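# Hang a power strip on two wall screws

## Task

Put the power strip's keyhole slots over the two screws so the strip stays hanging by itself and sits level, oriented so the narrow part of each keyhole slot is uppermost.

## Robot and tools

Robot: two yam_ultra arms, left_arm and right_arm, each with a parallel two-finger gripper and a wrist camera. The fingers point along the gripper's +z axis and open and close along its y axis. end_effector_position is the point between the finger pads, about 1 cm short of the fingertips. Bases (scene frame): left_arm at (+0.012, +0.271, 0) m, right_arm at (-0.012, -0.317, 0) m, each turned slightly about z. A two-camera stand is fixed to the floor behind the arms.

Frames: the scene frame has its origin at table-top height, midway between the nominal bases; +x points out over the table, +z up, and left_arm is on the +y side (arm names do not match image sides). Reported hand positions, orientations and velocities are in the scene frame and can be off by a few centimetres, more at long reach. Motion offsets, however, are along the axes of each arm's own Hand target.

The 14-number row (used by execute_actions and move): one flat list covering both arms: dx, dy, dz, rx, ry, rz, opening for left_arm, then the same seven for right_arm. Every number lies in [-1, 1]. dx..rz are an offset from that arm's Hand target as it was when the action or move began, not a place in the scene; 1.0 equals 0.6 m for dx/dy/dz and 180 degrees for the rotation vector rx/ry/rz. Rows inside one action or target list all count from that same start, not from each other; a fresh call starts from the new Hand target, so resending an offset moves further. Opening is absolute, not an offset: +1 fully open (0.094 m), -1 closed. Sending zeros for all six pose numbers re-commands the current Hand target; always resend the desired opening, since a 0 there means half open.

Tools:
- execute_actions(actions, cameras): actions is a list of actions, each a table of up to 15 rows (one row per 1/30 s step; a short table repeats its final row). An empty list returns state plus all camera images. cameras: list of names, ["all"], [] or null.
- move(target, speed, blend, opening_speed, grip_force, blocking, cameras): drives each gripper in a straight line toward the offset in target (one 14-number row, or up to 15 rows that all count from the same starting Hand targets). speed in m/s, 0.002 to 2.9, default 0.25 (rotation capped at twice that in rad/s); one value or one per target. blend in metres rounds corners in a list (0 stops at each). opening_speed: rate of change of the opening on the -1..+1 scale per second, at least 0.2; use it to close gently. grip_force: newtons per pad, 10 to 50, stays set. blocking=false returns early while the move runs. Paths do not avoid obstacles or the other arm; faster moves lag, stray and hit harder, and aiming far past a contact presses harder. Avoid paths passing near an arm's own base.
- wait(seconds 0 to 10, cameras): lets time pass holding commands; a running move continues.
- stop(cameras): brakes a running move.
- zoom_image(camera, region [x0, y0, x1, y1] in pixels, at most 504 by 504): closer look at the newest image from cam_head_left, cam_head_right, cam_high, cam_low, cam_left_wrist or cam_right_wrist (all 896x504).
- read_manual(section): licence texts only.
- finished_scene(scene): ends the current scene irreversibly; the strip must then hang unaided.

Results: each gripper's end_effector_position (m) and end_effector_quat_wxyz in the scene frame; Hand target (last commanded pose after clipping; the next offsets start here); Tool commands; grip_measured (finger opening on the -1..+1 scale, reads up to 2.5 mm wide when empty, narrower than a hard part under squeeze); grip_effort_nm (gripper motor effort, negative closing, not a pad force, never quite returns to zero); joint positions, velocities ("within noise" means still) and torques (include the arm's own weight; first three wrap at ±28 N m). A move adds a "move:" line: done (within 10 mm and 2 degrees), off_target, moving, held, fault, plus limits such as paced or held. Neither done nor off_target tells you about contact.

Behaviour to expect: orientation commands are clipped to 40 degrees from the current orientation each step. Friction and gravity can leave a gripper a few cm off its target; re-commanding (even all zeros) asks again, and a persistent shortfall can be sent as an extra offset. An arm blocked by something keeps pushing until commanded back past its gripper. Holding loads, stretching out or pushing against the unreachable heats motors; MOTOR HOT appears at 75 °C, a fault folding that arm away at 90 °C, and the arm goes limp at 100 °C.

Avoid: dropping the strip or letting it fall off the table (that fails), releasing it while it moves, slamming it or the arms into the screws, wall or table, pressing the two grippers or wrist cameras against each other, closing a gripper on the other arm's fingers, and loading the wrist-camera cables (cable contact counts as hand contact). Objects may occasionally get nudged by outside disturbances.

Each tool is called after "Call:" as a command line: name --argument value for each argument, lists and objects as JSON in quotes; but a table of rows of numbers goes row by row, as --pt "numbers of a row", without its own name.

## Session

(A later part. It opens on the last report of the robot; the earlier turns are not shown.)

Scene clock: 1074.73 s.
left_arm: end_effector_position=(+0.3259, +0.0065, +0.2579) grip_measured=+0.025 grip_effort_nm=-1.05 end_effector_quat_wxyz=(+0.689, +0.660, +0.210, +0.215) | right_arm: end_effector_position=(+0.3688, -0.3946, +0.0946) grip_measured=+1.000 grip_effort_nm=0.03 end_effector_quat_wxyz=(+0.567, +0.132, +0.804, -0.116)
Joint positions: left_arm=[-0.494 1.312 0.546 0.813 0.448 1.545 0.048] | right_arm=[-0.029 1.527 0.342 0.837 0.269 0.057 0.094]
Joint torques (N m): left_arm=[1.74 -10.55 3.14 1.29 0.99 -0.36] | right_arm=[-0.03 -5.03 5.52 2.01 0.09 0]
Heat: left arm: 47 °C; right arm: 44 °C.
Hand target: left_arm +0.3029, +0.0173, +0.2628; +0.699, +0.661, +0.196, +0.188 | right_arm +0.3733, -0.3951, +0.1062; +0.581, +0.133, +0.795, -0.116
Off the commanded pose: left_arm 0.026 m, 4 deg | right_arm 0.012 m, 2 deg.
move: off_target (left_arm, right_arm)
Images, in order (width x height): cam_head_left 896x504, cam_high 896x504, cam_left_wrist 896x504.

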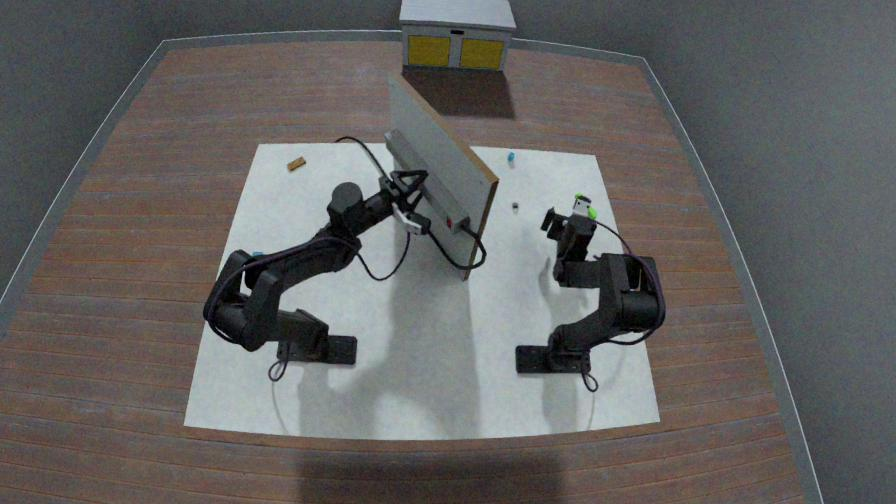

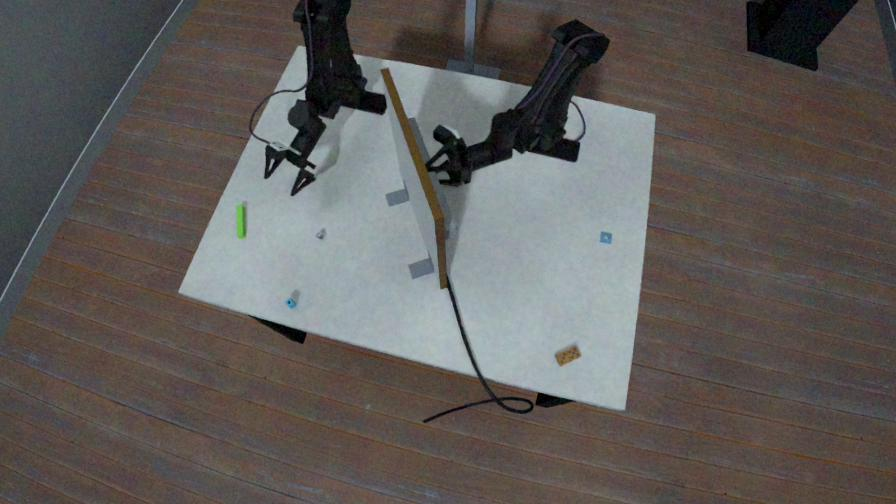

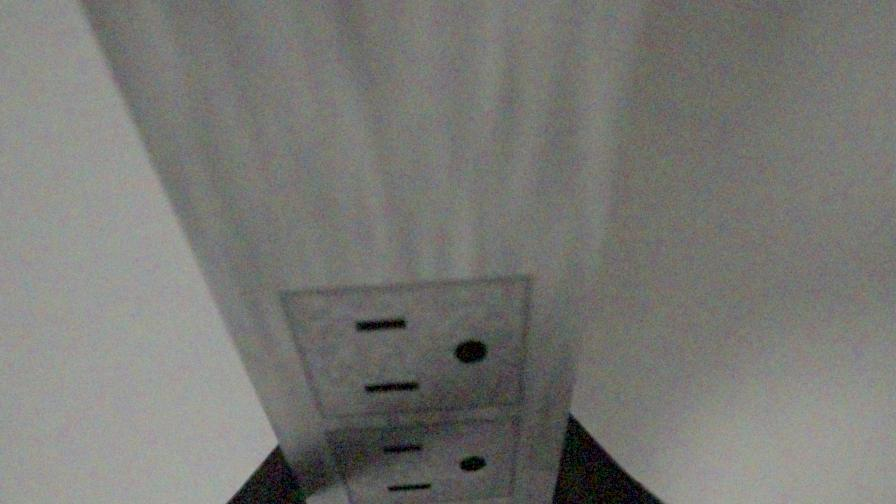

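Call:
move --target '[0.005,-0.012,0.028,0,0,0,-0.3,0,0,0,0,0,0,1]' --cameras '[]' --speed 0.04

Call:
move --target '[0.0,-0.012,0.0,0,0,0,-0.3,0,0,0,0,0,0,1]' --cameras '[]' --speed 0.04

Scene clock: 1082.63 s.
left_arm: end_effector_position=(+0.3262, +0.0065, +0.2576) grip_measured=+0.025 grip_effort_nm=-1.05 end_effector_quat_wxyz=(+0.689, +0.660, +0.210, +0.215) | right_arm: end_effector_position=(+0.3688, -0.3946, +0.0946) grip_measured=+1.000 grip_effort_nm=0.02 end_effector_quat_wxyz=(+0.567, +0.132, +0.804, -0.116)
Joint positions: left_arm=[-0.494 1.314 0.546 0.814 0.447 1.545 0.048] | right_arm=[-0.029 1.527 0.342 0.837 0.269 0.057 0.094]
Joint torques (N m): left_arm=[0.16 -4.66 5.18 1.76 0.78 -0.32] | right_arm=[0.03 -5.09 5.39 1.97 0.07 0]
Heat: left arm: 46 °C; right arm: 44 °C.
Hand target: left_arm +0.3143, +0.0042, +0.2564; +0.699, +0.661, +0.196, +0.189 | right_arm +0.3733, -0.3951, +0.1062; +0.581, +0.133, +0.795, -0.116
Off the commanded pose: left_arm 0.012 m, 4 deg | right_arm 0.012 m, 2 deg.
move: off_target (left_arm, right_arm)
No camera images: "cameras" was empty.

Scene clock: 1083.63 s.
left_arm: end_effector_position=(+0.3266, +0.0062, +0.2574) grip_measured=+0.025 grip_effort_nm=-1.05 end_effector_quat_wxyz=(+0.691, +0.658, +0.209, +0.216) | right_arm: end_effector_position=(+0.3688, -0.3946, +0.0946) grip_measured=+1.000 grip_effort_nm=0.02 end_effector_quat_wxyz=(+0.567, +0.132, +0.804, -0.116)
Joint positions: left_arm=[-0.494 1.322 0.543 0.832 0.447 1.544 0.048] | right_arm=[-0.029 1.527 0.342 0.837 0.269 0.057 0.094]
Joint torques (N m): left_arm=[0.02 -3.79 4.05 1.95 0.77 -0.29] | right_arm=[-0.18 -5.12 5.5 1.98 0.07 -0.02]
Heat: left arm: 46 °C; right arm: 44 °C.
Hand target: left_arm +0.3143, +0.0038, +0.2492; +0.699, +0.661, +0.196, +0.188 | right_arm +0.3733, -0.3951, +0.1062; +0.581, +0.133, +0.795, -0.116
Off the commanded pose: left_arm 0.015 m, 4 deg | right_arm 0.012 m, 2 deg.
move: off_target (left_arm, right_arm)
No camera images: "cameras" was empty.

Call:
move --target '[0.0,0.03,0.0,0,0,0,-0.3,0,0,0,0,0,0,1]' --cameras '[]' --speed 0.05

Call:
move --target '[0.0,0.0,0.0,0,0,0,0.5,0,0,0,0,0,0,1]' --cameras '["cam_left_wrist","cam_head_left"]' --opening_speed 0.4

Scene clock: 1091.50 s.
left_arm: end_effector_position=(+0.3265, +0.0063, +0.2580) grip_measured=+0.025 grip_effort_nm=-1.05 end_effector_quat_wxyz=(+0.690, +0.658, +0.209, +0.216) | right_arm: end_effector_position=(+0.3688, -0.3946, +0.0946) grip_measured=+1.000 grip_effort_nm=0.02 end_effector_quat_wxyz=(+0.567, +0.132, +0.804, -0.116)
Joint positions: left_arm=[-0.494 1.319 0.544 0.826 0.447 1.543 0.048] | right_arm=[-0.029 1.527 0.342 0.837 0.269 0.057 0.094]
Joint torques (N m): left_arm=[0.23 -7.1 7.24 1.1 0.79 -0.32] | right_arm=[-0.09 -5.09 5.5 1.96 0.08 0.01]
Heat: left arm: 46 °C; right arm: 44 °C.
Hand target: left_arm +0.3142, +0.0048, +0.2671; +0.699, +0.661, +0.196, +0.188 | right_arm +0.3733, -0.3951, +0.1062; +0.581, +0.133, +0.795, -0.116
Off the commanded pose: left_arm 0.015 m, 4 deg | right_arm 0.012 m, 2 deg.
move: off_target (left_arm, right_arm)
No camera images: "cameras" was empty.

Scene clock: 1094.00 s.
left_arm: end_effector_position=(+0.3185, +0.0054, +0.2656) grip_measured=+0.498 grip_effort_nm=0.06 end_effector_quat_wxyz=(+0.700, +0.657, +0.193, +0.204) | right_arm: end_effector_position=(+0.3688, -0.3946, +0.0946) grip_measured=+1.000 grip_effort_nm=0.02 end_effector_quat_wxyz=(+0.567, +0.132, +0.804, -0.116)
Joint positions: left_arm=[-0.485 1.297 0.544 0.825 0.499 1.534 0.07] | right_arm=[-0.029 1.527 0.342 0.837 0.269 0.057 0.094]
Joint torques (N m): left_arm=[0.24 -5.44 7.3 1.08 0.17 -0.18] | right_arm=[0.02 -5.15 5.35 1.96 0.1 0]
Heat: left arm: 46 °C; right arm: 44 °C.
Hand target: left_arm +0.3142, +0.0048, +0.2671; +0.699, +0.661, +0.196, +0.188 | right_arm +0.3733, -0.3951, +0.1062; +0.581, +0.133, +0.795, -0.116
Off the commanded pose: left_arm 0.005 m, 2 deg | right_arm 0.012 m, 2 deg.
move: off_target (right_arm)
Images, in order (width x height): cam_head_left 896x504, cam_left_wrist 896x504.

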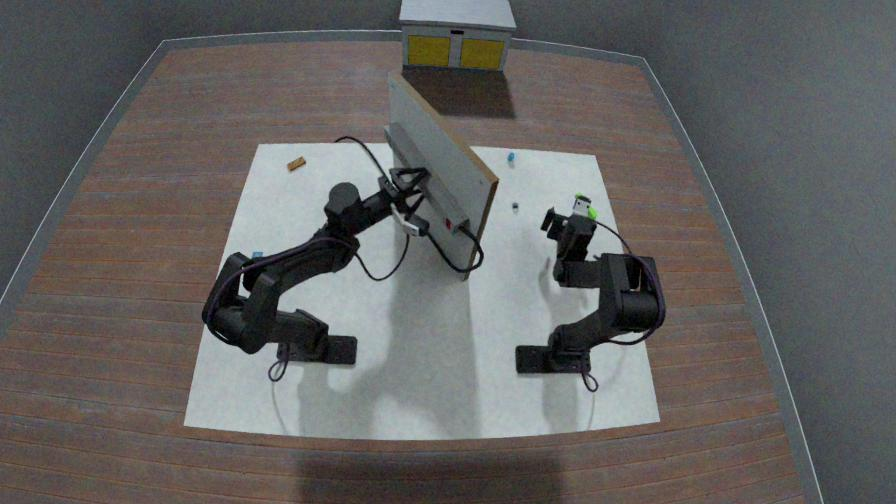

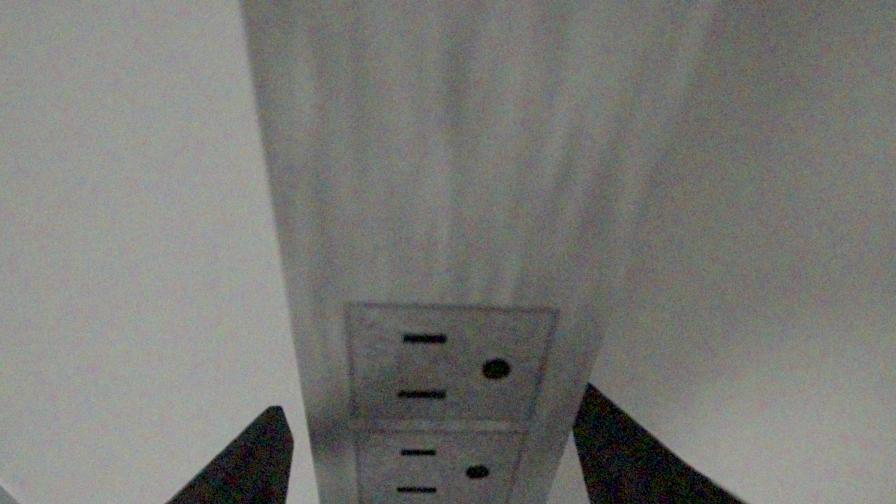

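Call:
move --pt "0.0 0.0 0.0 0 0 0 1 0 0 0 0 0 0 1" --pt "0.0 0.0 -0.2 0 0 0 1 0 0 0 0 0 0 1" --cameras '["cam_left_wrist","cam_head_left","cam_high"]' --speed 0.1

Scene clock: 1100.57 s.
left_arm: end_effector_position=(+0.2553, +0.1069, +0.2693) grip_measured=+0.998 grip_effort_nm=0.06 end_effector_quat_wxyz=(+0.704, +0.654, +0.183, +0.209) | right_arm: end_effector_position=(+0.3688, -0.3946, +0.0946) grip_measured=+1.000 grip_effort_nm=0.02 end_effector_quat_wxyz=(+0.567, +0.132, +0.804, -0.116)
Joint positions: left_arm=[-0.07 0.783 0.31 0.601 0.918 1.485 0.094] | right_arm=[-0.029 1.527 0.342 0.837 0.269 0.057 0.094]
Joint torques (N m): left_arm=[0.61 -1.69 6.61 0.76 0.13 -0.15] | right_arm=[-0.16 -5.08 5.42 1.98 0.11 0.01]
Heat: left arm: 47 °C; right arm: 44 °C.
Hand target: left_arm +0.2514, +0.1068, +0.2613; +0.699, +0.661, +0.196, +0.188 | right_arm +0.3733, -0.3951, +0.1062; +0.581, +0.133, +0.795, -0.116
Off the commanded pose: left_arm 0.009 m, 3 deg | right_arm 0.012 m, 2 deg.
move: off_target (left_arm, right_arm)
Images, in order (width x height): cam_head_left 896x504, cam_high 896x504, cam_left_wrist 896x504.

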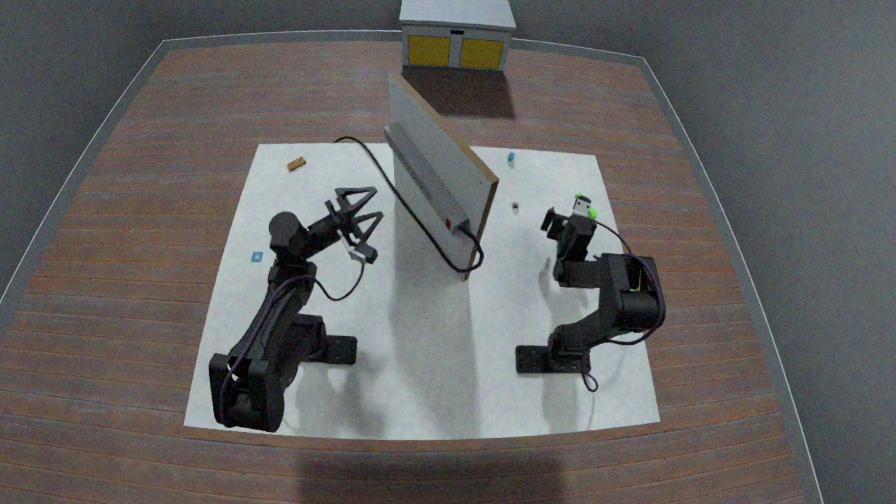

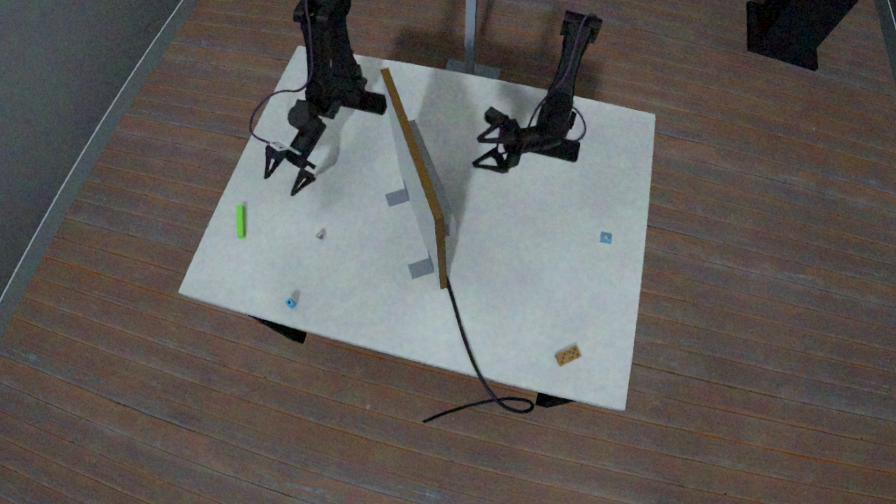

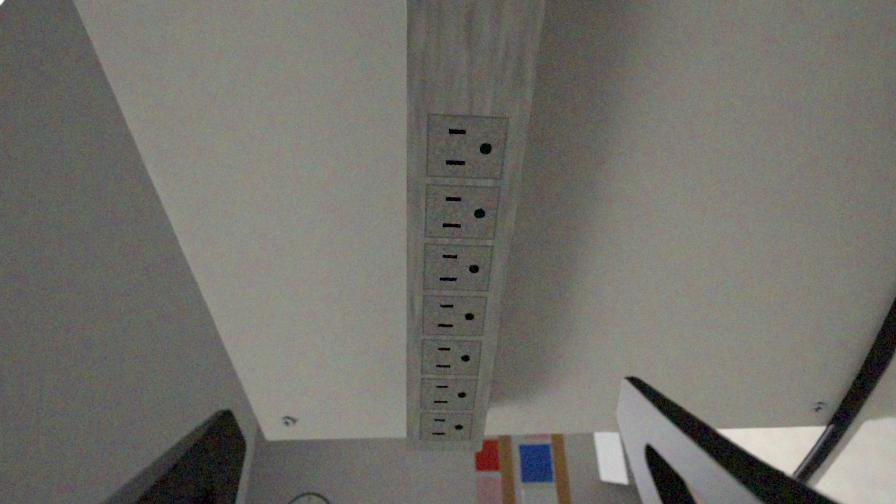

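Call:
zoom_image --camera "cam_head_left" --region '[350, 60, 520, 290]'

Call:
zoom_image --camera "cam_left_wrist" --region '[380, 0, 580, 200]'

Call:
zoom_image --camera "cam_left_wrist" --region '[350, 300, 550, 500]'

Scaled by 2.191.

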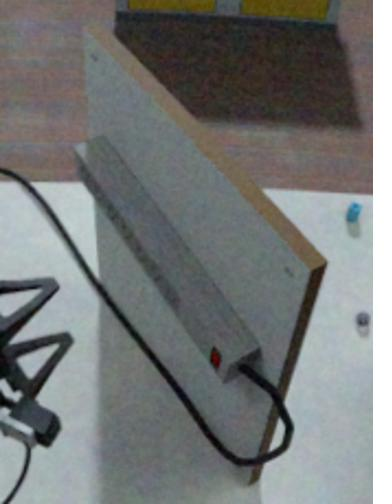

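Scaled by 2.520.

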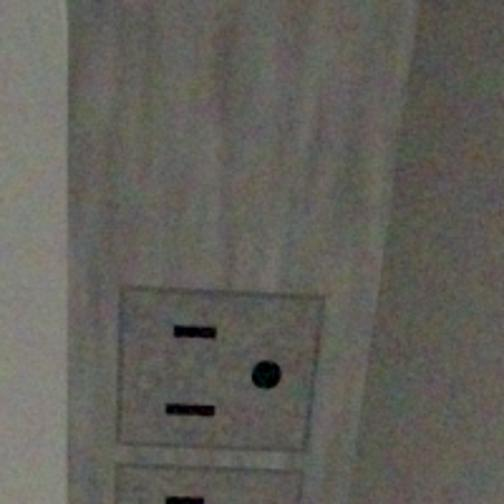

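Scaled by 2.520.

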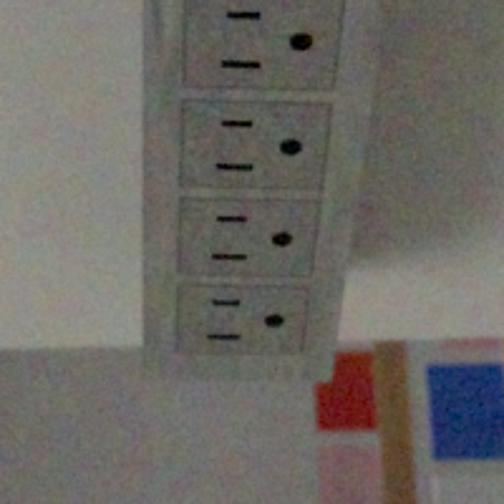

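Call:
move --target '[0.031,0.1185,-0.057,-0.0757,-0.0739,-0.487,1,0,0,0,0,0,0,1]' --cameras '["cam_left_wrist"]' --speed 0.3

Scene clock: 1122.43 s.
left_arm: end_effector_position=(+0.2505, +0.1451, +0.3260) grip_measured=+0.999 grip_effort_nm=0.05 end_effector_quat_wxyz=(+0.703, +0.283, +0.512, -0.405) | right_arm: end_effector_position=(+0.3688, -0.3946, +0.0946) grip_measured=+1.000 grip_effort_nm=0.02 end_effector_quat_wxyz=(+0.567, +0.132, +0.804, -0.116)
Joint positions: left_arm=[0.146 0.972 0.27 1.391 1.051 -0.639 0.094] | right_arm=[-0.029 1.527 0.342 0.837 0.269 0.057 0.094]
Joint torques (N m): left_arm=[0.62 -0.95 5.39 1.25 -0.61 -0.19] | right_arm=[-0.05 -5.09 5.44 1.94 0.09 0.01]
Heat: left arm: 47 °C; right arm: 44 °C.
Hand target: left_arm +0.2490, +0.1496, +0.3301; +0.717, +0.278, +0.501, -0.397 | right_arm +0.3733, -0.3951, +0.1062; +0.581, +0.133, +0.795, -0.116
Off the commanded pose: left_arm 0.006 m, 2 deg | right_arm 0.012 m, 2 deg.
move: off_target (right_arm)
Images, in order (width x height): cam_left_wrist 896x504.

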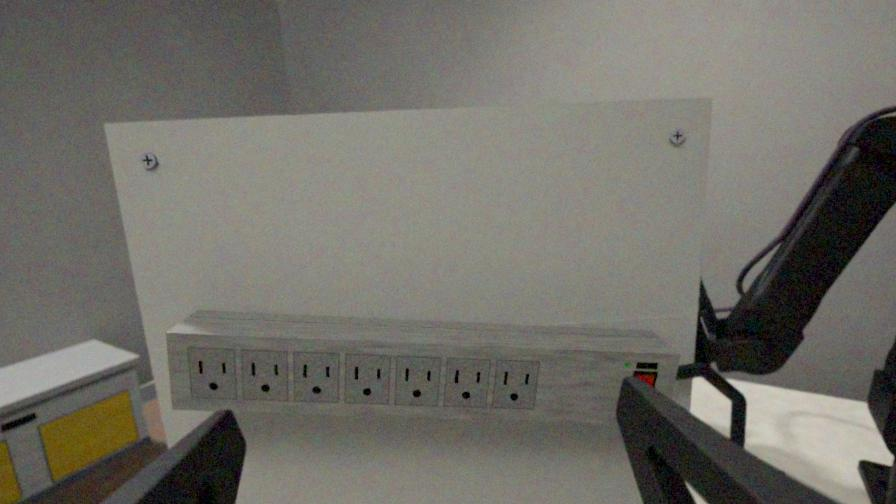

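Call:
move --target '[0.161,0.1075,0.126,0,0.111,0,-1,0,0,0,0,0,0,1]' --cameras '["cam_left_wrist"]' --speed 0.2

Scene clock: 1136.17 s.
left_arm: end_effector_position=(+0.3554, +0.0970, +0.2572) grip_measured=-0.985 grip_effort_nm=-0.80 end_effector_quat_wxyz=(+0.620, +0.340, +0.617, -0.345) | right_arm: end_effector_position=(+0.3688, -0.3946, +0.0946) grip_measured=+1.000 grip_effort_nm=0.02 end_effector_quat_wxyz=(+0.567, +0.132, +0.804, -0.116)
Joint positions: left_arm=[-0.072 1.326 0.593 0.743 0.922 -0.012 0.001] | right_arm=[-0.029 1.527 0.342 0.837 0.269 0.057 0.094]
Joint torques (N m): left_arm=[-0.64 -4.19 9.74 0.87 -0.05 0.11] | right_arm=[0.05 -5.12 5.41 1.97 0.07 -0.02]
Heat: left arm: 47 °C; right arm: 44 °C.
Hand target: left_arm +0.3591, +0.0956, +0.2653; +0.619, +0.343, +0.618, -0.342 | right_arm +0.3733, -0.3951, +0.1062; +0.581, +0.133, +0.795, -0.116
Off the commanded pose: left_arm 0.009 m, 0 deg | right_arm 0.012 m, 2 deg.
move: off_target (right_arm)
Images, in order (width x height): cam_left_wrist 896x504.

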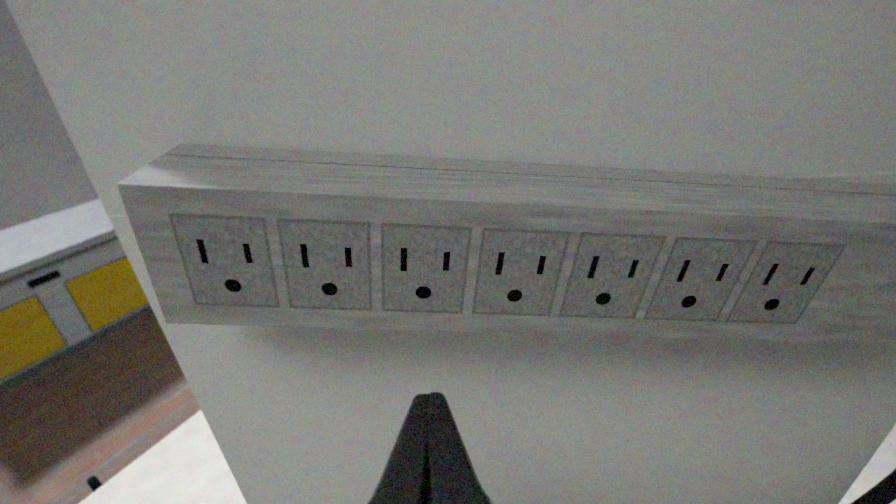

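Call:
move --target '[-0.008,0.018,0.085,0,0,0,-1,0,0,0,0,0,0,1]' --cameras '["cam_left_wrist"]' --speed 0.05

Scene clock: 1145.00 s.
left_arm: end_effector_position=(+0.3866, +0.0690, +0.2654) grip_measured=-0.985 grip_effort_nm=-0.80 end_effector_quat_wxyz=(+0.623, +0.340, +0.616, -0.343) | right_arm: end_effector_position=(+0.3688, -0.3946, +0.0946) grip_measured=+1.000 grip_effort_nm=0.02 end_effector_quat_wxyz=(+0.567, +0.132, +0.804, -0.116)
Joint positions: left_arm=[-0.162 1.455 0.727 0.743 0.827 -0.01 0.001] | right_arm=[-0.029 1.527 0.342 0.837 0.269 0.057 0.094]
Joint torques (N m): left_arm=[-1.7 -2.96 11.29 0.99 -0.28 0.1] | right_arm=[-0.01 -5.05 5.52 1.98 0.06 -0.02]
Heat: left arm: 48 °C; right arm: 44 °C.
Hand target: left_arm +0.3953, +0.0581, +0.2702; +0.619, +0.343, +0.618, -0.342 | right_arm +0.3733, -0.3951, +0.1062; +0.581, +0.133, +0.795, -0.116
Off the commanded pose: left_arm 0.015 m, 1 deg | right_arm 0.012 m, 2 deg.
move: off_target (left_arm, right_arm)
Images, in order (width x height): cam_left_wrist 896x504.

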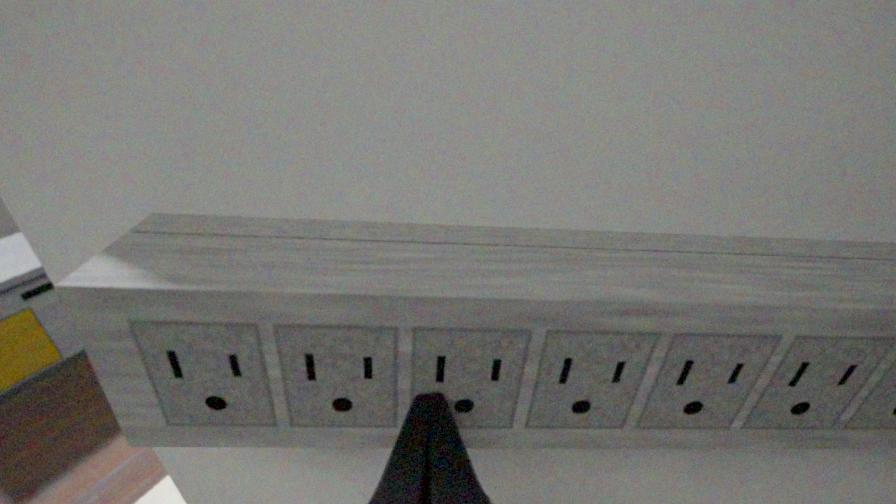

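Call:
move --pt "0.0 0.0 0.02 0 0 0 -1 0 0 0 0 0 0 1" --pt "0.03 0.0 0.02 0 0 0 -1 0 0 0 0 0 0 1" --cameras '["cam_left_wrist"]' --speed 0.05

Scene clock: 1152.37 s.
left_arm: end_effector_position=(+0.3872, +0.0682, +0.2649) grip_measured=-0.986 grip_effort_nm=-0.80 end_effector_quat_wxyz=(+0.627, +0.354, +0.600, -0.348) | right_arm: end_effector_position=(+0.3688, -0.3946, +0.0946) grip_measured=+1.000 grip_effort_nm=0.02 end_effector_quat_wxyz=(+0.567, +0.132, +0.804, -0.116)
Joint positions: left_arm=[-0.152 1.489 0.73 0.803 0.869 -0.007 0.001] | right_arm=[-0.029 1.527 0.342 0.837 0.269 0.057 0.094]
Joint torques (N m): left_arm=[-4.57 -1.16 8.85 1.15 -1.11 0.15] | right_arm=[-0.05 -5.05 5.38 1.98 0.08 0.01]
Heat: left arm: 48 °C; right arm: 44 °C.
Hand target: left_arm +0.4017, +0.0479, +0.2523; +0.619, +0.343, +0.618, -0.342 | right_arm +0.3733, -0.3951, +0.1062; +0.581, +0.133, +0.795, -0.116
Off the commanded pose: left_arm 0.028 m, 3 deg | right_arm 0.012 m, 2 deg.
move: off_target (left_arm, right_arm)
Images, in order (width x height): cam_left_wrist 896x504.

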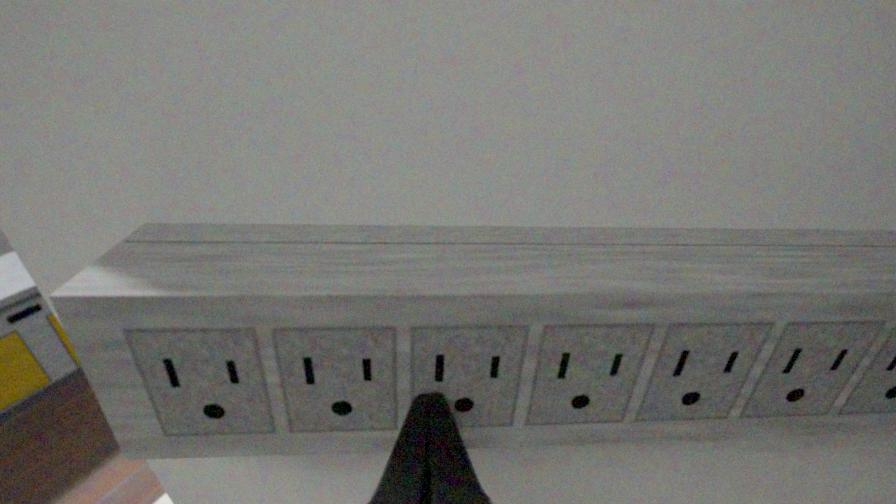

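Call:
move --pt "0.0 0.0 -0.03 0 0 0 -1 0 0 0 0 0 0 1" --pt "-0.03 -0.02 -0.12 0 0 0 -1 0 0 0 0 0 0 1" --pt "-0.161 -0.12 -0.2 0 -0.111 0 -1 0 0 0 0 0 0 1" --cameras '["cam_left_wrist"]' --speed '[0.06,0.15,0.25]' --blend '[0.01,0.03,0]'

Scene clock: 1160.70 s.
left_arm: end_effector_position=(+0.2788, +0.1103, +0.3467) grip_measured=-0.986 grip_effort_nm=-0.80 end_effector_quat_wxyz=(+0.711, +0.283, +0.508, -0.396) | right_arm: end_effector_position=(+0.3688, -0.3946, +0.0946) grip_measured=+1.000 grip_effort_nm=0.03 end_effector_quat_wxyz=(+0.567, +0.132, +0.804, -0.116)
Joint positions: left_arm=[-0.076 1.015 0.412 1.119 0.855 -0.404 0.001] | right_arm=[-0.029 1.527 0.342 0.837 0.269 0.057 0.094]
Joint torques (N m): left_arm=[-0.65 -1.72 5.79 1.34 -0.44 -0.11] | right_arm=[-0.09 -5.09 5.41 1.98 0.11 0]
Heat: left arm: 48 °C; right arm: 44 °C.
Hand target: left_arm +0.2768, +0.1115, +0.3486; +0.717, +0.278, +0.501, -0.396 | right_arm +0.3733, -0.3951, +0.1062; +0.581, +0.133, +0.795, -0.116
Off the commanded pose: left_arm 0.003 m, 1 deg | right_arm 0.012 m, 2 deg.
move: off_target (right_arm); blend cut to 0.0074 m at target 1, 0.0291 m at target 2
Images, in order (width x height): cam_left_wrist 896x504.

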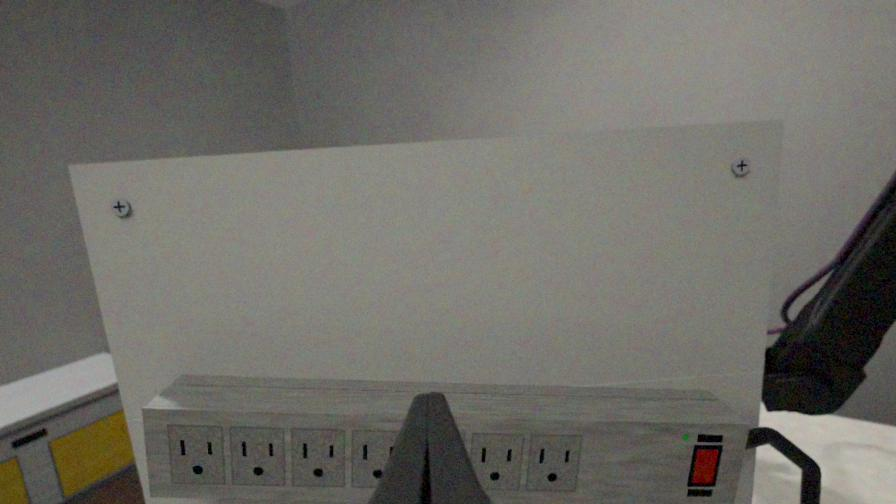

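Call:
move --target '[0.1285,0.0435,0.0115,0.0894,0.0881,0.527,1,0,0,0,0,0,0,1]' --cameras '["cam_left_wrist"]' --speed 0.3

Scene clock: 1207.47 s.
left_arm: end_effector_position=(+0.3185, +0.1013, +0.2653) grip_measured=+0.999 grip_effort_nm=0.06 end_effector_quat_wxyz=(+0.666, +0.687, +0.172, +0.234) | right_arm: end_effector_position=(+0.3688, -0.3946, +0.0946) grip_measured=+1.000 grip_effort_nm=0.02 end_effector_quat_wxyz=(+0.567, +0.132, +0.804, -0.116)
Joint positions: left_arm=[-0.08 1.105 0.508 0.593 0.891 1.666 0.094] | right_arm=[-0.029 1.527 0.342 0.837 0.269 0.057 0.094]
Joint torques (N m): left_arm=[-0.69 -4.19 10 0.82 -0.08 0.07] | right_arm=[-0.02 -5.14 5.42 1.97 0.08 0]
Heat: left arm: 46 °C; right arm: 44 °C.
Hand target: left_arm +0.3165, +0.0975, +0.2785; +0.667, +0.687, +0.165, +0.235 | right_arm +0.3733, -0.3951, +0.1062; +0.581, +0.133, +0.795, -0.116
Off the commanded pose: left_arm 0.014 m, 1 deg | right_arm 0.012 m, 2 deg.
move: off_target (left_arm, right_arm)
Images, in order (width x height): cam_left_wrist 896x504.

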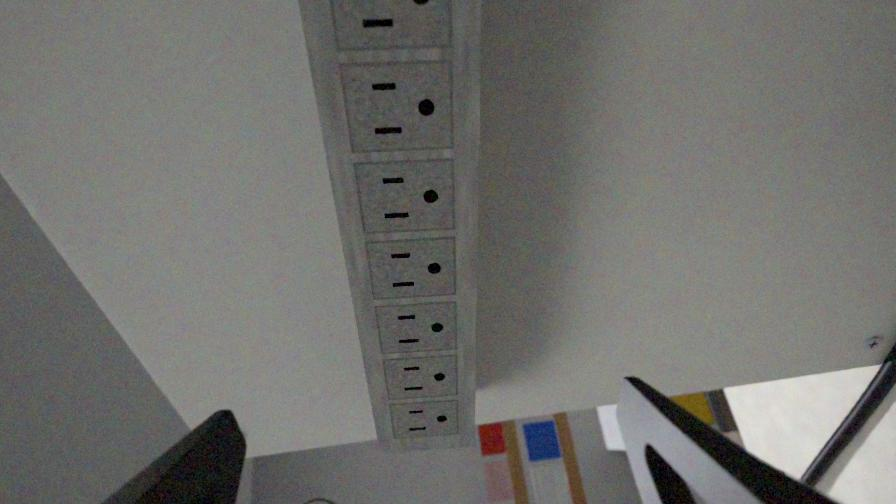

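Call:
move --target '[0,0.013,0.085,0,0,0,1,0,0,0,0,0,0,1]' --cameras '["cam_left_wrist"]' --speed 0.15

Scene clock: 1214.63 s.
left_arm: end_effector_position=(+0.3389, +0.0555, +0.2761) grip_measured=+0.999 grip_effort_nm=0.06 end_effector_quat_wxyz=(+0.666, +0.689, +0.168, +0.229) | right_arm: end_effector_position=(+0.3688, -0.3946, +0.0946) grip_measured=+1.000 grip_effort_nm=0.02 end_effector_quat_wxyz=(+0.567, +0.132, +0.804, -0.116)
Joint positions: left_arm=[-0.257 1.231 0.629 0.593 0.725 1.669 0.094] | right_arm=[-0.029 1.527 0.342 0.837 0.269 0.057 0.094]
Joint torques (N m): left_arm=[-0.54 -3.11 10.11 1.26 -0.07 0.04] | right_arm=[-0.14 -5.07 5.41 1.98 0.1 0]
Heat: left arm: 46 °C; right arm: 44 °C.
Hand target: left_arm +0.3435, +0.0542, +0.2863; +0.667, +0.688, +0.165, +0.235 | right_arm +0.3733, -0.3951, +0.1062; +0.581, +0.133, +0.795, -0.116
Off the commanded pose: left_arm 0.011 m, 1 deg | right_arm 0.012 m, 2 deg.
move: off_target (left_arm, right_arm)
Images, in order (width x height): cam_left_wrist 896x504.

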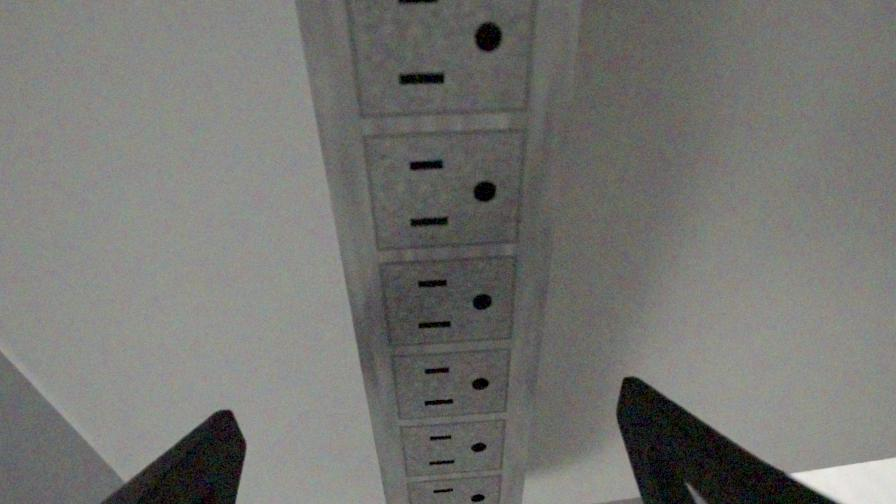

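Call:
move --target '[0,-0.010,0.056,0,0,0,1,0,0,0,0,0,0,1]' --cameras '["cam_left_wrist"]' --speed 0.1

Scene clock: 1220.23 s.
left_arm: end_effector_position=(+0.3561, +0.0284, +0.2613) grip_measured=+0.999 grip_effort_nm=0.06 end_effector_quat_wxyz=(+0.657, +0.700, +0.181, +0.215) | right_arm: end_effector_position=(+0.3688, -0.3946, +0.0946) grip_measured=+1.000 grip_effort_nm=0.02 end_effector_quat_wxyz=(+0.567, +0.132, +0.804, -0.116)
Joint positions: left_arm=[-0.339 1.352 0.692 0.604 0.644 1.669 0.094] | right_arm=[-0.029 1.527 0.342 0.837 0.269 0.057 0.094]
Joint torques (N m): left_arm=[-0.53 -3.74 10.02 1.83 -0.02 0.05] | right_arm=[-0.09 -5.2 5.48 1.96 0.1 0]
Heat: left arm: 47 °C; right arm: 44 °C.
Hand target: left_arm +0.3623, +0.0264, +0.2804; +0.667, +0.687, +0.165, +0.235 | right_arm +0.3733, -0.3951, +0.1062; +0.581, +0.133, +0.795, -0.116
Off the commanded pose: left_arm 0.020 m, 3 deg | right_arm 0.012 m, 2 deg.
move: off_target (left_arm, right_arm)
Images, in order (width x height): cam_left_wrist 896x504.

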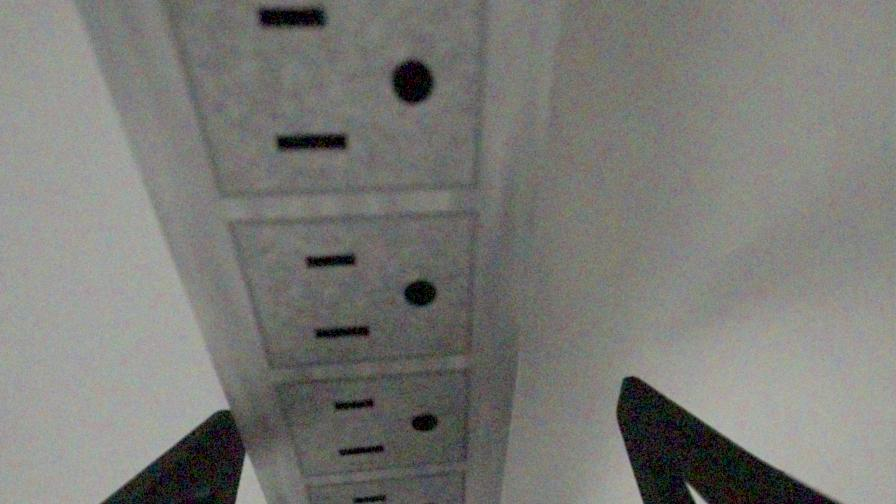

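Call:
move --target '[0,0.018,0.0,0,0,0,1,0,0,0,0,0,0,1]' --cameras '["cam_left_wrist"]' --speed 0.06

Scene clock: 1226.43 s.
left_arm: end_effector_position=(+0.3598, +0.0275, +0.2756) grip_measured=+0.999 grip_effort_nm=0.06 end_effector_quat_wxyz=(+0.663, +0.693, +0.173, +0.226) | right_arm: end_effector_position=(+0.3688, -0.3946, +0.0946) grip_measured=+1.000 grip_effort_nm=0.02 end_effector_quat_wxyz=(+0.567, +0.132, +0.804, -0.116)
Joint positions: left_arm=[-0.339 1.352 0.724 0.604 0.641 1.669 0.094] | right_arm=[-0.029 1.527 0.342 0.837 0.269 0.057 0.094]
Joint torques (N m): left_arm=[-0.73 -5.04 10.04 1.31 -0.05 0.03] | right_arm=[-0.08 -5.15 5.45 1.99 0.09 0]
Heat: left arm: 47 °C; right arm: 44 °C.
Hand target: left_arm +0.3613, +0.0258, +0.2911; +0.667, +0.687, +0.165, +0.235 | right_arm +0.3733, -0.3951, +0.1062; +0.581, +0.133, +0.795, -0.116
Off the commanded pose: left_arm 0.016 m, 2 deg | right_arm 0.012 m, 2 deg.
move: off_target (left_arm, right_arm)
Images, in order (width x height): cam_left_wrist 896x504.

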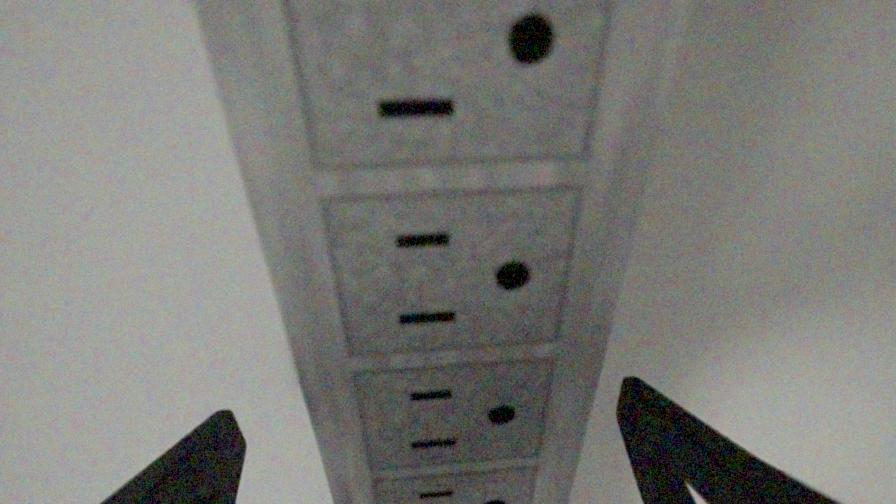

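Call:
move --pt "0 -0.006 0.0 0 0 0.006 1 0 0 0 0 0 0 1" --pt "0 -0.006 0.0 0 0 0.006 -0.3 0 0 0 0 0 0 1" --cameras '["cam_left_wrist"]' --speed 0.06 --opening_speed 0.8

Scene clock: 1234.73 s.
left_arm: end_effector_position=(+0.3604, +0.0287, +0.2724) grip_measured=+0.029 grip_effort_nm=-1.05 end_effector_quat_wxyz=(+0.657, +0.698, +0.168, +0.232) | right_arm: end_effector_position=(+0.3688, -0.3946, +0.0946) grip_measured=+1.000 grip_effort_nm=0.02 end_effector_quat_wxyz=(+0.567, +0.132, +0.804, -0.116)
Joint positions: left_arm=[-0.336 1.352 0.722 0.593 0.641 1.695 0.048] | right_arm=[-0.029 1.527 0.342 0.837 0.269 0.057 0.094]
Joint torques (N m): left_arm=[-0.68 -4.67 9.21 1.6 -0.03 -0.04] | right_arm=[-0.14 -4.97 5.42 1.97 0.11 -0.01]
Heat: left arm: 48 °C; right arm: 44 °C.
Hand target: left_arm +0.3617, +0.0260, +0.2875; +0.665, +0.689, +0.159, +0.241 | right_arm +0.3733, -0.3951, +0.1062; +0.581, +0.133, +0.795, -0.116
Off the commanded pose: left_arm 0.015 m, 2 deg | right_arm 0.012 m, 2 deg.
move: off_target (left_arm, right_arm); target 2's new opening was sent with left_arm's hand 0.012 m and 2 deg from that target
Images, in order (width x height): cam_left_wrist 896x504.

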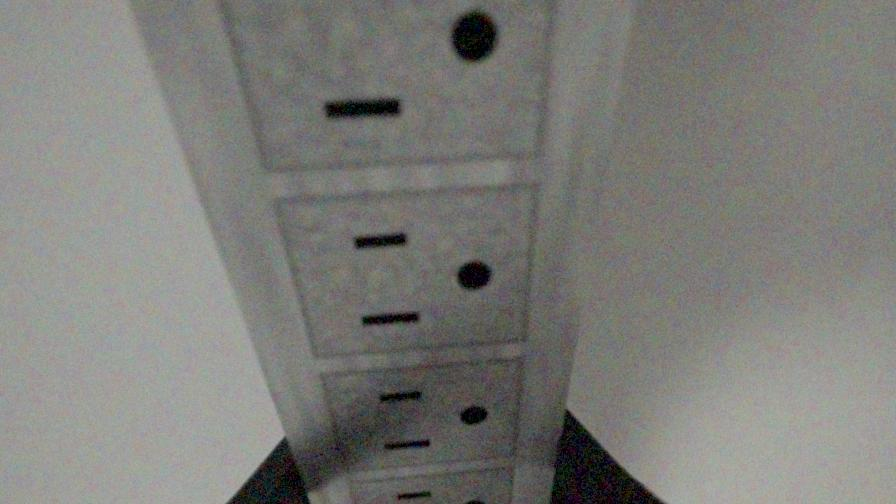

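Call:
execute_actions --actions '[[[0,0.003,0.005,0,0,0,-0.3,0,0,0,0,0,0,1],[0,0.006,0.01,0,0,0,-0.3,0,0,0,0,0,0,1],[0,0.01,0.015,0,0,0,-0.3,0,0,0,0,0,0,1],[0.003,0.014,0.02,0,0,0,-0.3,0,0,0,0,0,0,1],[0.006,0.018,0.025,0,0,0,-0.3,0,0,0,0,0,0,1],[0.006,0.018,0.03,0,0,0,-0.3,0,0,0,0,0,0,1],[0.004,0.012,0.03,0,0,0,-0.3,0,0,0,0,0,0,1],[0.0,0.004,0.03,0,0,0,-0.3,0,0,0,0,0,0,1],[-0.004,-0.006,0.03,0,0,0,-0.3,0,0,0,0,0,0,1],[-0.008,-0.014,0.03,0,0,0,-0.3,0,0,0,0,0,0,1],[-0.008,-0.02,0.03,0,0,0,-0.3,0,0,0,0,0,0,1],[-0.004,-0.02,0.03,0,0,0,-0.3,0,0,0,0,0,0,1],[0.0,-0.014,0.03,0,0,0,-0.3,0,0,0,0,0,0,1],[0,-0.006,0.03,0,0,0,-0.3,0,0,0,0,0,0,1],[0,0,0.03,0,0,0,-0.3,0,0,0,0,0,0,1]]]' --cameras '[]'

Scene clock: 1244.43 s.
left_arm: end_effector_position=(+0.3624, +0.0284, +0.2714) grip_measured=+0.029 grip_effort_nm=-1.05 end_effector_quat_wxyz=(+0.657, +0.698, +0.166, +0.232) | right_arm: end_effector_position=(+0.3688, -0.3946, +0.0946) grip_measured=+1.000 grip_effort_nm=0.02 end_effector_quat_wxyz=(+0.567, +0.132, +0.804, -0.116)
Joint positions: left_arm=[-0.333 1.365 0.725 0.604 0.647 1.697 0.048] | right_arm=[-0.029 1.527 0.342 0.837 0.269 0.057 0.094]
Joint torques (N m): left_arm=[-3.15 -1.76 12.44 1.62 -0.53 -0.07] | right_arm=[-0.01 -5.26 5.48 1.95 0.1 0]
Heat: left arm: 49 °C; right arm: 44 °C.
Hand target: left_arm +0.3714, +0.0108, +0.2875; +0.665, +0.689, +0.159, +0.241 | right_arm +0.3733, -0.3951, +0.1062; +0.581, +0.133, +0.795, -0.116
Off the commanded pose: left_arm 0.025 m, 2 deg | right_arm 0.012 m, 2 deg.
No camera images: "cameras" was empty.

Call:
execute_actions --actions '[[[0.0105,0.016,0,0,0,0,-0.3,0,0,0,0,0,0,1],[0.014,0.03,0,0,0,0,-0.3,0,0,0,0,0,0,1],[0.0105,0.038,0,0,0,0,-0.3,0,0,0,0,0,0,1],[0.0,0.042,0,0,0,0,-0.3,0,0,0,0,0,0,1],[-0.0105,0.036,0,0,0,0,-0.3,0,0,0,0,0,0,1],[-0.014,0.025,0,0,0,0,-0.3,0,0,0,0,0,0,1],[-0.0075,0.008,0,0,0,0,-0.3,0,0,0,0,0,0,1],[0.0075,-0.008,0,0,0,0,-0.3,0,0,0,0,0,0,1],[0.014,-0.023,0,0,0,0,-0.3,0,0,0,0,0,0,1],[0.0105,-0.034,0,0,0,0,-0.3,0,0,0,0,0,0,1],[0.0,-0.04,0,0,0,0,-0.3,0,0,0,0,0,0,1],[-0.0105,-0.038,0,0,0,0,-0.3,0,0,0,0,0,0,1],[-0.014,-0.03,0,0,0,0,-0.3,0,0,0,0,0,0,1],[-0.0105,-0.016,0,0,0,0,-0.3,0,0,0,0,0,0,1],[0,0,0,0,0,0,-0.3,0,0,0,0,0,0,1]]]' --cameras '["cam_left_wrist"]'

Scene clock: 1252.10 s.
left_arm: end_effector_position=(+0.3631, +0.0279, +0.2709) grip_measured=+0.027 grip_effort_nm=-1.05 end_effector_quat_wxyz=(+0.663, +0.695, +0.154, +0.232) | right_arm: end_effector_position=(+0.3688, -0.3946, +0.0946) grip_measured=+1.000 grip_effort_nm=0.02 end_effector_quat_wxyz=(+0.567, +0.132, +0.804, -0.116)
Joint positions: left_arm=[-0.323 1.385 0.722 0.644 0.675 1.7 0.048] | right_arm=[-0.029 1.527 0.342 0.837 0.269 0.057 0.094]
Joint torques (N m): left_arm=[-3.71 -3.15 12.49 1.2 -0.85 -0.12] | right_arm=[-0.02 -5.16 5.53 1.97 0.08 0]
Heat: left arm: 49 °C; right arm: 44 °C.
Hand target: left_arm +0.3715, +0.0109, +0.2875; +0.665, +0.689, +0.159, +0.241 | right_arm +0.3733, -0.3951, +0.1062; +0.581, +0.133, +0.795, -0.116
Off the commanded pose: left_arm 0.025 m, 1 deg | right_arm 0.012 m, 2 deg.
Images, in order (width x height): cam_left_wrist 896x504.

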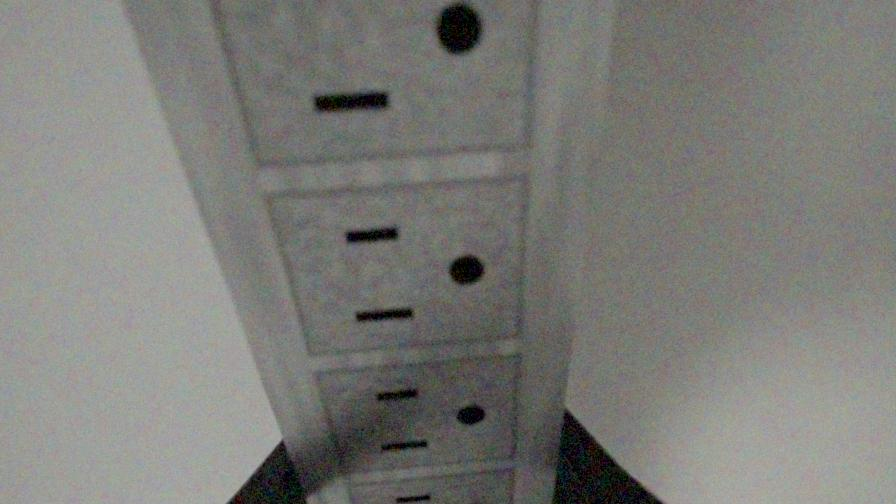

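Call:
move --target '[0.0,-0.04,-0.012,0,0,-0.02,-0.3,0,0,0,0,0,0,1]' --cameras '[]' --speed 0.08

Call:
move --target '[0.0,-0.02,0.0,0,0,-0.01,-0.3,0,0,0,0,0,0,1]' --cameras '[]' --speed 0.08

Scene clock: 1257.93 s.
left_arm: end_effector_position=(+0.3631, +0.0279, +0.2708) grip_measured=+0.026 grip_effort_nm=-1.05 end_effector_quat_wxyz=(+0.669, +0.689, +0.155, +0.232) | right_arm: end_effector_position=(+0.3688, -0.3946, +0.0946) grip_measured=+1.000 grip_effort_nm=0.02 end_effector_quat_wxyz=(+0.567, +0.132, +0.804, -0.116)
Joint positions: left_arm=[-0.323 1.394 0.708 0.69 0.675 1.68 0.048] | right_arm=[-0.029 1.527 0.342 0.837 0.269 0.057 0.094]
Joint torques (N m): left_arm=[-1.99 -1.91 7.41 1.73 -0.59 -0.56] | right_arm=[-0.06 -5.07 5.57 2 0.1 -0.01]
Heat: left arm: 49 °C; right arm: 44 °C.
Hand target: left_arm +0.3700, +0.0185, +0.2637; +0.672, +0.684, +0.181, +0.220 | right_arm +0.3733, -0.3951, +0.1062; +0.581, +0.133, +0.795, -0.116
Off the commanded pose: left_arm 0.014 m, 3 deg | right_arm 0.012 m, 2 deg.
move: off_target (left_arm, right_arm)
No camera images: "cameras" was empty.

Scene clock: 1259.07 s.
left_arm: end_effector_position=(+0.3628, +0.0280, +0.2691) grip_measured=+0.026 grip_effort_nm=-1.05 end_effector_quat_wxyz=(+0.681, +0.677, +0.153, +0.235) | right_arm: end_effector_position=(+0.3688, -0.3946, +0.0946) grip_measured=+1.000 grip_effort_nm=0.02 end_effector_quat_wxyz=(+0.567, +0.132, +0.804, -0.116)
Joint positions: left_arm=[-0.323 1.417 0.678 0.788 0.675 1.65 0.048] | right_arm=[-0.029 1.527 0.342 0.837 0.269 0.057 0.094]
Joint torques (N m): left_arm=[-1.92 -1.58 7.01 1.34 -0.62 -0.57] | right_arm=[-0.05 -5.04 5.45 1.99 0.08 0.01]
Heat: left arm: 49 °C; right arm: 44 °C.
Hand target: left_arm +0.3706, +0.0189, +0.2517; +0.675, +0.681, +0.191, +0.210 | right_arm +0.3733, -0.3951, +0.1062; +0.581, +0.133, +0.795, -0.116
Off the commanded pose: left_arm 0.021 m, 5 deg | right_arm 0.012 m, 2 deg.
move: off_target (left_arm, right_arm)
No camera images: "cameras" was empty.

Call:
execute_actions --actions '[[[0.002,0.02,0.003,0,0,0.004,-0.3,0,0,0,0,0,0,1],[0.004,0.04,0.006,0,0,0.008,-0.3,0,0,0,0,0,0,1],[0.002,0.055,0.008,0,0,0.012,-0.3,0,0,0,0,0,0,1],[-0.002,0.07,0.01,0,0,0.016,-0.3,0,0,0,0,0,0,1],[-0.006,0.08,0.012,0,0,0.02,-0.3,0,0,0,0,0,0,1],[-0.006,0.09,0.012,0,0,0.024,-0.3,0,0,0,0,0,0,1],[0,0.1,0.012,0,0,0.028,-0.3,0,0,0,0,0,0,1],[0.006,0.105,0.012,0,0,0.03,-0.3,0,0,0,0,0,0,1],[0.006,0.11,0.012,0,0,0.032,-0.3,0,0,0,0,0,0,1],[0,0.11,0.012,0,0,0.032,-0.3,0,0,0,0,0,0,1],[-0.006,0.1,0.012,0,0,0.03,-0.3,0,0,0,0,0,0,1],[-0.006,0.09,0.012,0,0,0.03,-0.3,0,0,0,0,0,0,1],[0,0.08,0.012,0,0,0.03,-0.3,0,0,0,0,0,0,1]]]' --cameras '[]'

Scene clock: 1272.63 s.
left_arm: end_effector_position=(+0.3625, +0.0283, +0.2723) grip_measured=+0.026 grip_effort_nm=-1.05 end_effector_quat_wxyz=(+0.655, +0.703, +0.160, +0.228) | right_arm: end_effector_position=(+0.3688, -0.3946, +0.0946) grip_measured=+1.000 grip_effort_nm=0.02 end_effector_quat_wxyz=(+0.567, +0.132, +0.804, -0.116)
Joint positions: left_arm=[-0.325 1.366 0.742 0.575 0.67 1.712 0.048] | right_arm=[-0.029 1.527 0.342 0.837 0.269 0.057 0.094]
Joint torques (N m): left_arm=[-3.06 -3.04 14.08 1.39 -0.67 -0.3] | right_arm=[-0.06 -5.09 5.31 1.98 0.1 -0.02]
Heat: left arm: 48 °C; right arm: 44 °C.
Hand target: left_arm +0.3734, +0.0121, +0.2997; +0.665, +0.689, +0.159, +0.241 | right_arm +0.3733, -0.3951, +0.1062; +0.581, +0.133, +0.795, -0.116
Off the commanded pose: left_arm 0.034 m, 2 deg | right_arm 0.012 m, 2 deg.
No camera images: "cameras" was empty.

Call:
move --target '[0.0,0.02,0.0,0,0,0.004,-0.3,0,0,0,0,0,0,1]' --cameras '[]' --speed 0.08

Call:
move --target '[0.0,0.015,0.0,0,0,0.004,-0.3,0,0,0,0,0,0,1]' --cameras '[]' --speed 0.08

Call:
move --target '[0.0,0.015,0.0,0,0,0.004,-0.3,0,0,0,0,0,0,1]' --cameras '[]' --speed 0.08

Scene clock: 1282.27 s.
left_arm: end_effector_position=(+0.3624, +0.0283, +0.2732) grip_measured=+0.026 grip_effort_nm=-1.05 end_effector_quat_wxyz=(+0.650, +0.708, +0.161, +0.226) | right_arm: end_effector_position=(+0.3688, -0.3946, +0.0946) grip_measured=+1.000 grip_effort_nm=0.02 end_effector_quat_wxyz=(+0.567, +0.132, +0.804, -0.116)
Joint positions: left_arm=[-0.325 1.359 0.758 0.533 0.669 1.725 0.048] | right_arm=[-0.029 1.527 0.342 0.837 0.269 0.057 0.094]
Joint torques (N m): left_arm=[-3.37 -4.1 15.32 1.31 -0.7 -0.31] | right_arm=[-0.06 -5.15 5.38 1.97 0.07 0]
Heat: left arm: 49 °C; right arm: 44 °C.
Hand target: left_arm +0.3722, +0.0113, +0.3116; +0.663, +0.690, +0.155, +0.245 | right_arm +0.3733, -0.3951, +0.1062; +0.581, +0.133, +0.795, -0.116
Off the commanded pose: left_arm 0.043 m, 3 deg | right_arm 0.012 m, 2 deg.
move: off_target (left_arm, right_arm)
No camera images: "cameras" was empty.

Scene clock: 1283.47 s.
left_arm: end_effector_position=(+0.3626, +0.0284, +0.2734) grip_measured=+0.026 grip_effort_nm=-1.05 end_effector_quat_wxyz=(+0.643, +0.714, +0.163, +0.223) | right_arm: end_effector_position=(+0.3688, -0.3946, +0.0946) grip_measured=+1.000 grip_effort_nm=0.02 end_effector_quat_wxyz=(+0.567, +0.132, +0.804, -0.116)
Joint positions: left_arm=[-0.325 1.352 0.776 0.483 0.669 1.738 0.048] | right_arm=[-0.029 1.527 0.342 0.837 0.269 0.057 0.094]
Joint torques (N m): left_arm=[-3.43 -4.9 15.68 1.42 -0.67 -0.34] | right_arm=[-0.08 -5.12 5.46 1.96 0.07 0]
Heat: left arm: 49 °C; right arm: 44 °C.
Hand target: left_arm +0.3711, +0.0107, +0.3205; +0.662, +0.691, +0.150, +0.249 | right_arm +0.3733, -0.3951, +0.1062; +0.581, +0.133, +0.795, -0.116
Off the commanded pose: left_arm 0.051 m, 5 deg | right_arm 0.012 m, 2 deg.
move: off_target (left_arm, right_arm)
No camera images: "cameras" was empty.

Scene clock: 1284.50 s.
left_arm: end_effector_position=(+0.3629, +0.0279, +0.2731) grip_measured=+0.027 grip_effort_nm=-1.05 end_effector_quat_wxyz=(+0.636, +0.721, +0.166, +0.220) | right_arm: end_effector_position=(+0.3688, -0.3946, +0.0946) grip_measured=+1.000 grip_effort_nm=0.02 end_effector_quat_wxyz=(+0.567, +0.132, +0.804, -0.116)
Joint positions: left_arm=[-0.328 1.348 0.794 0.434 0.662 1.751 0.048] | right_arm=[-0.029 1.527 0.342 0.837 0.269 0.057 0.094]
Joint torques (N m): left_arm=[-3.43 -5.6 16.17 1.62 -0.65 -0.35] | right_arm=[0.06 -5.04 5.41 1.96 0.08 -0.02]
Heat: left arm: 50 °C; right arm: 44 °C.
Hand target: left_arm +0.3701, +0.0100, +0.3294; +0.660, +0.692, +0.146, +0.254 | right_arm +0.3733, -0.3951, +0.1062; +0.581, +0.133, +0.795, -0.116
Off the commanded pose: left_arm 0.060 m, 6 deg | right_arm 0.012 m, 2 deg.
move: off_target (left_arm, right_arm)
No camera images: "cameras" was empty.


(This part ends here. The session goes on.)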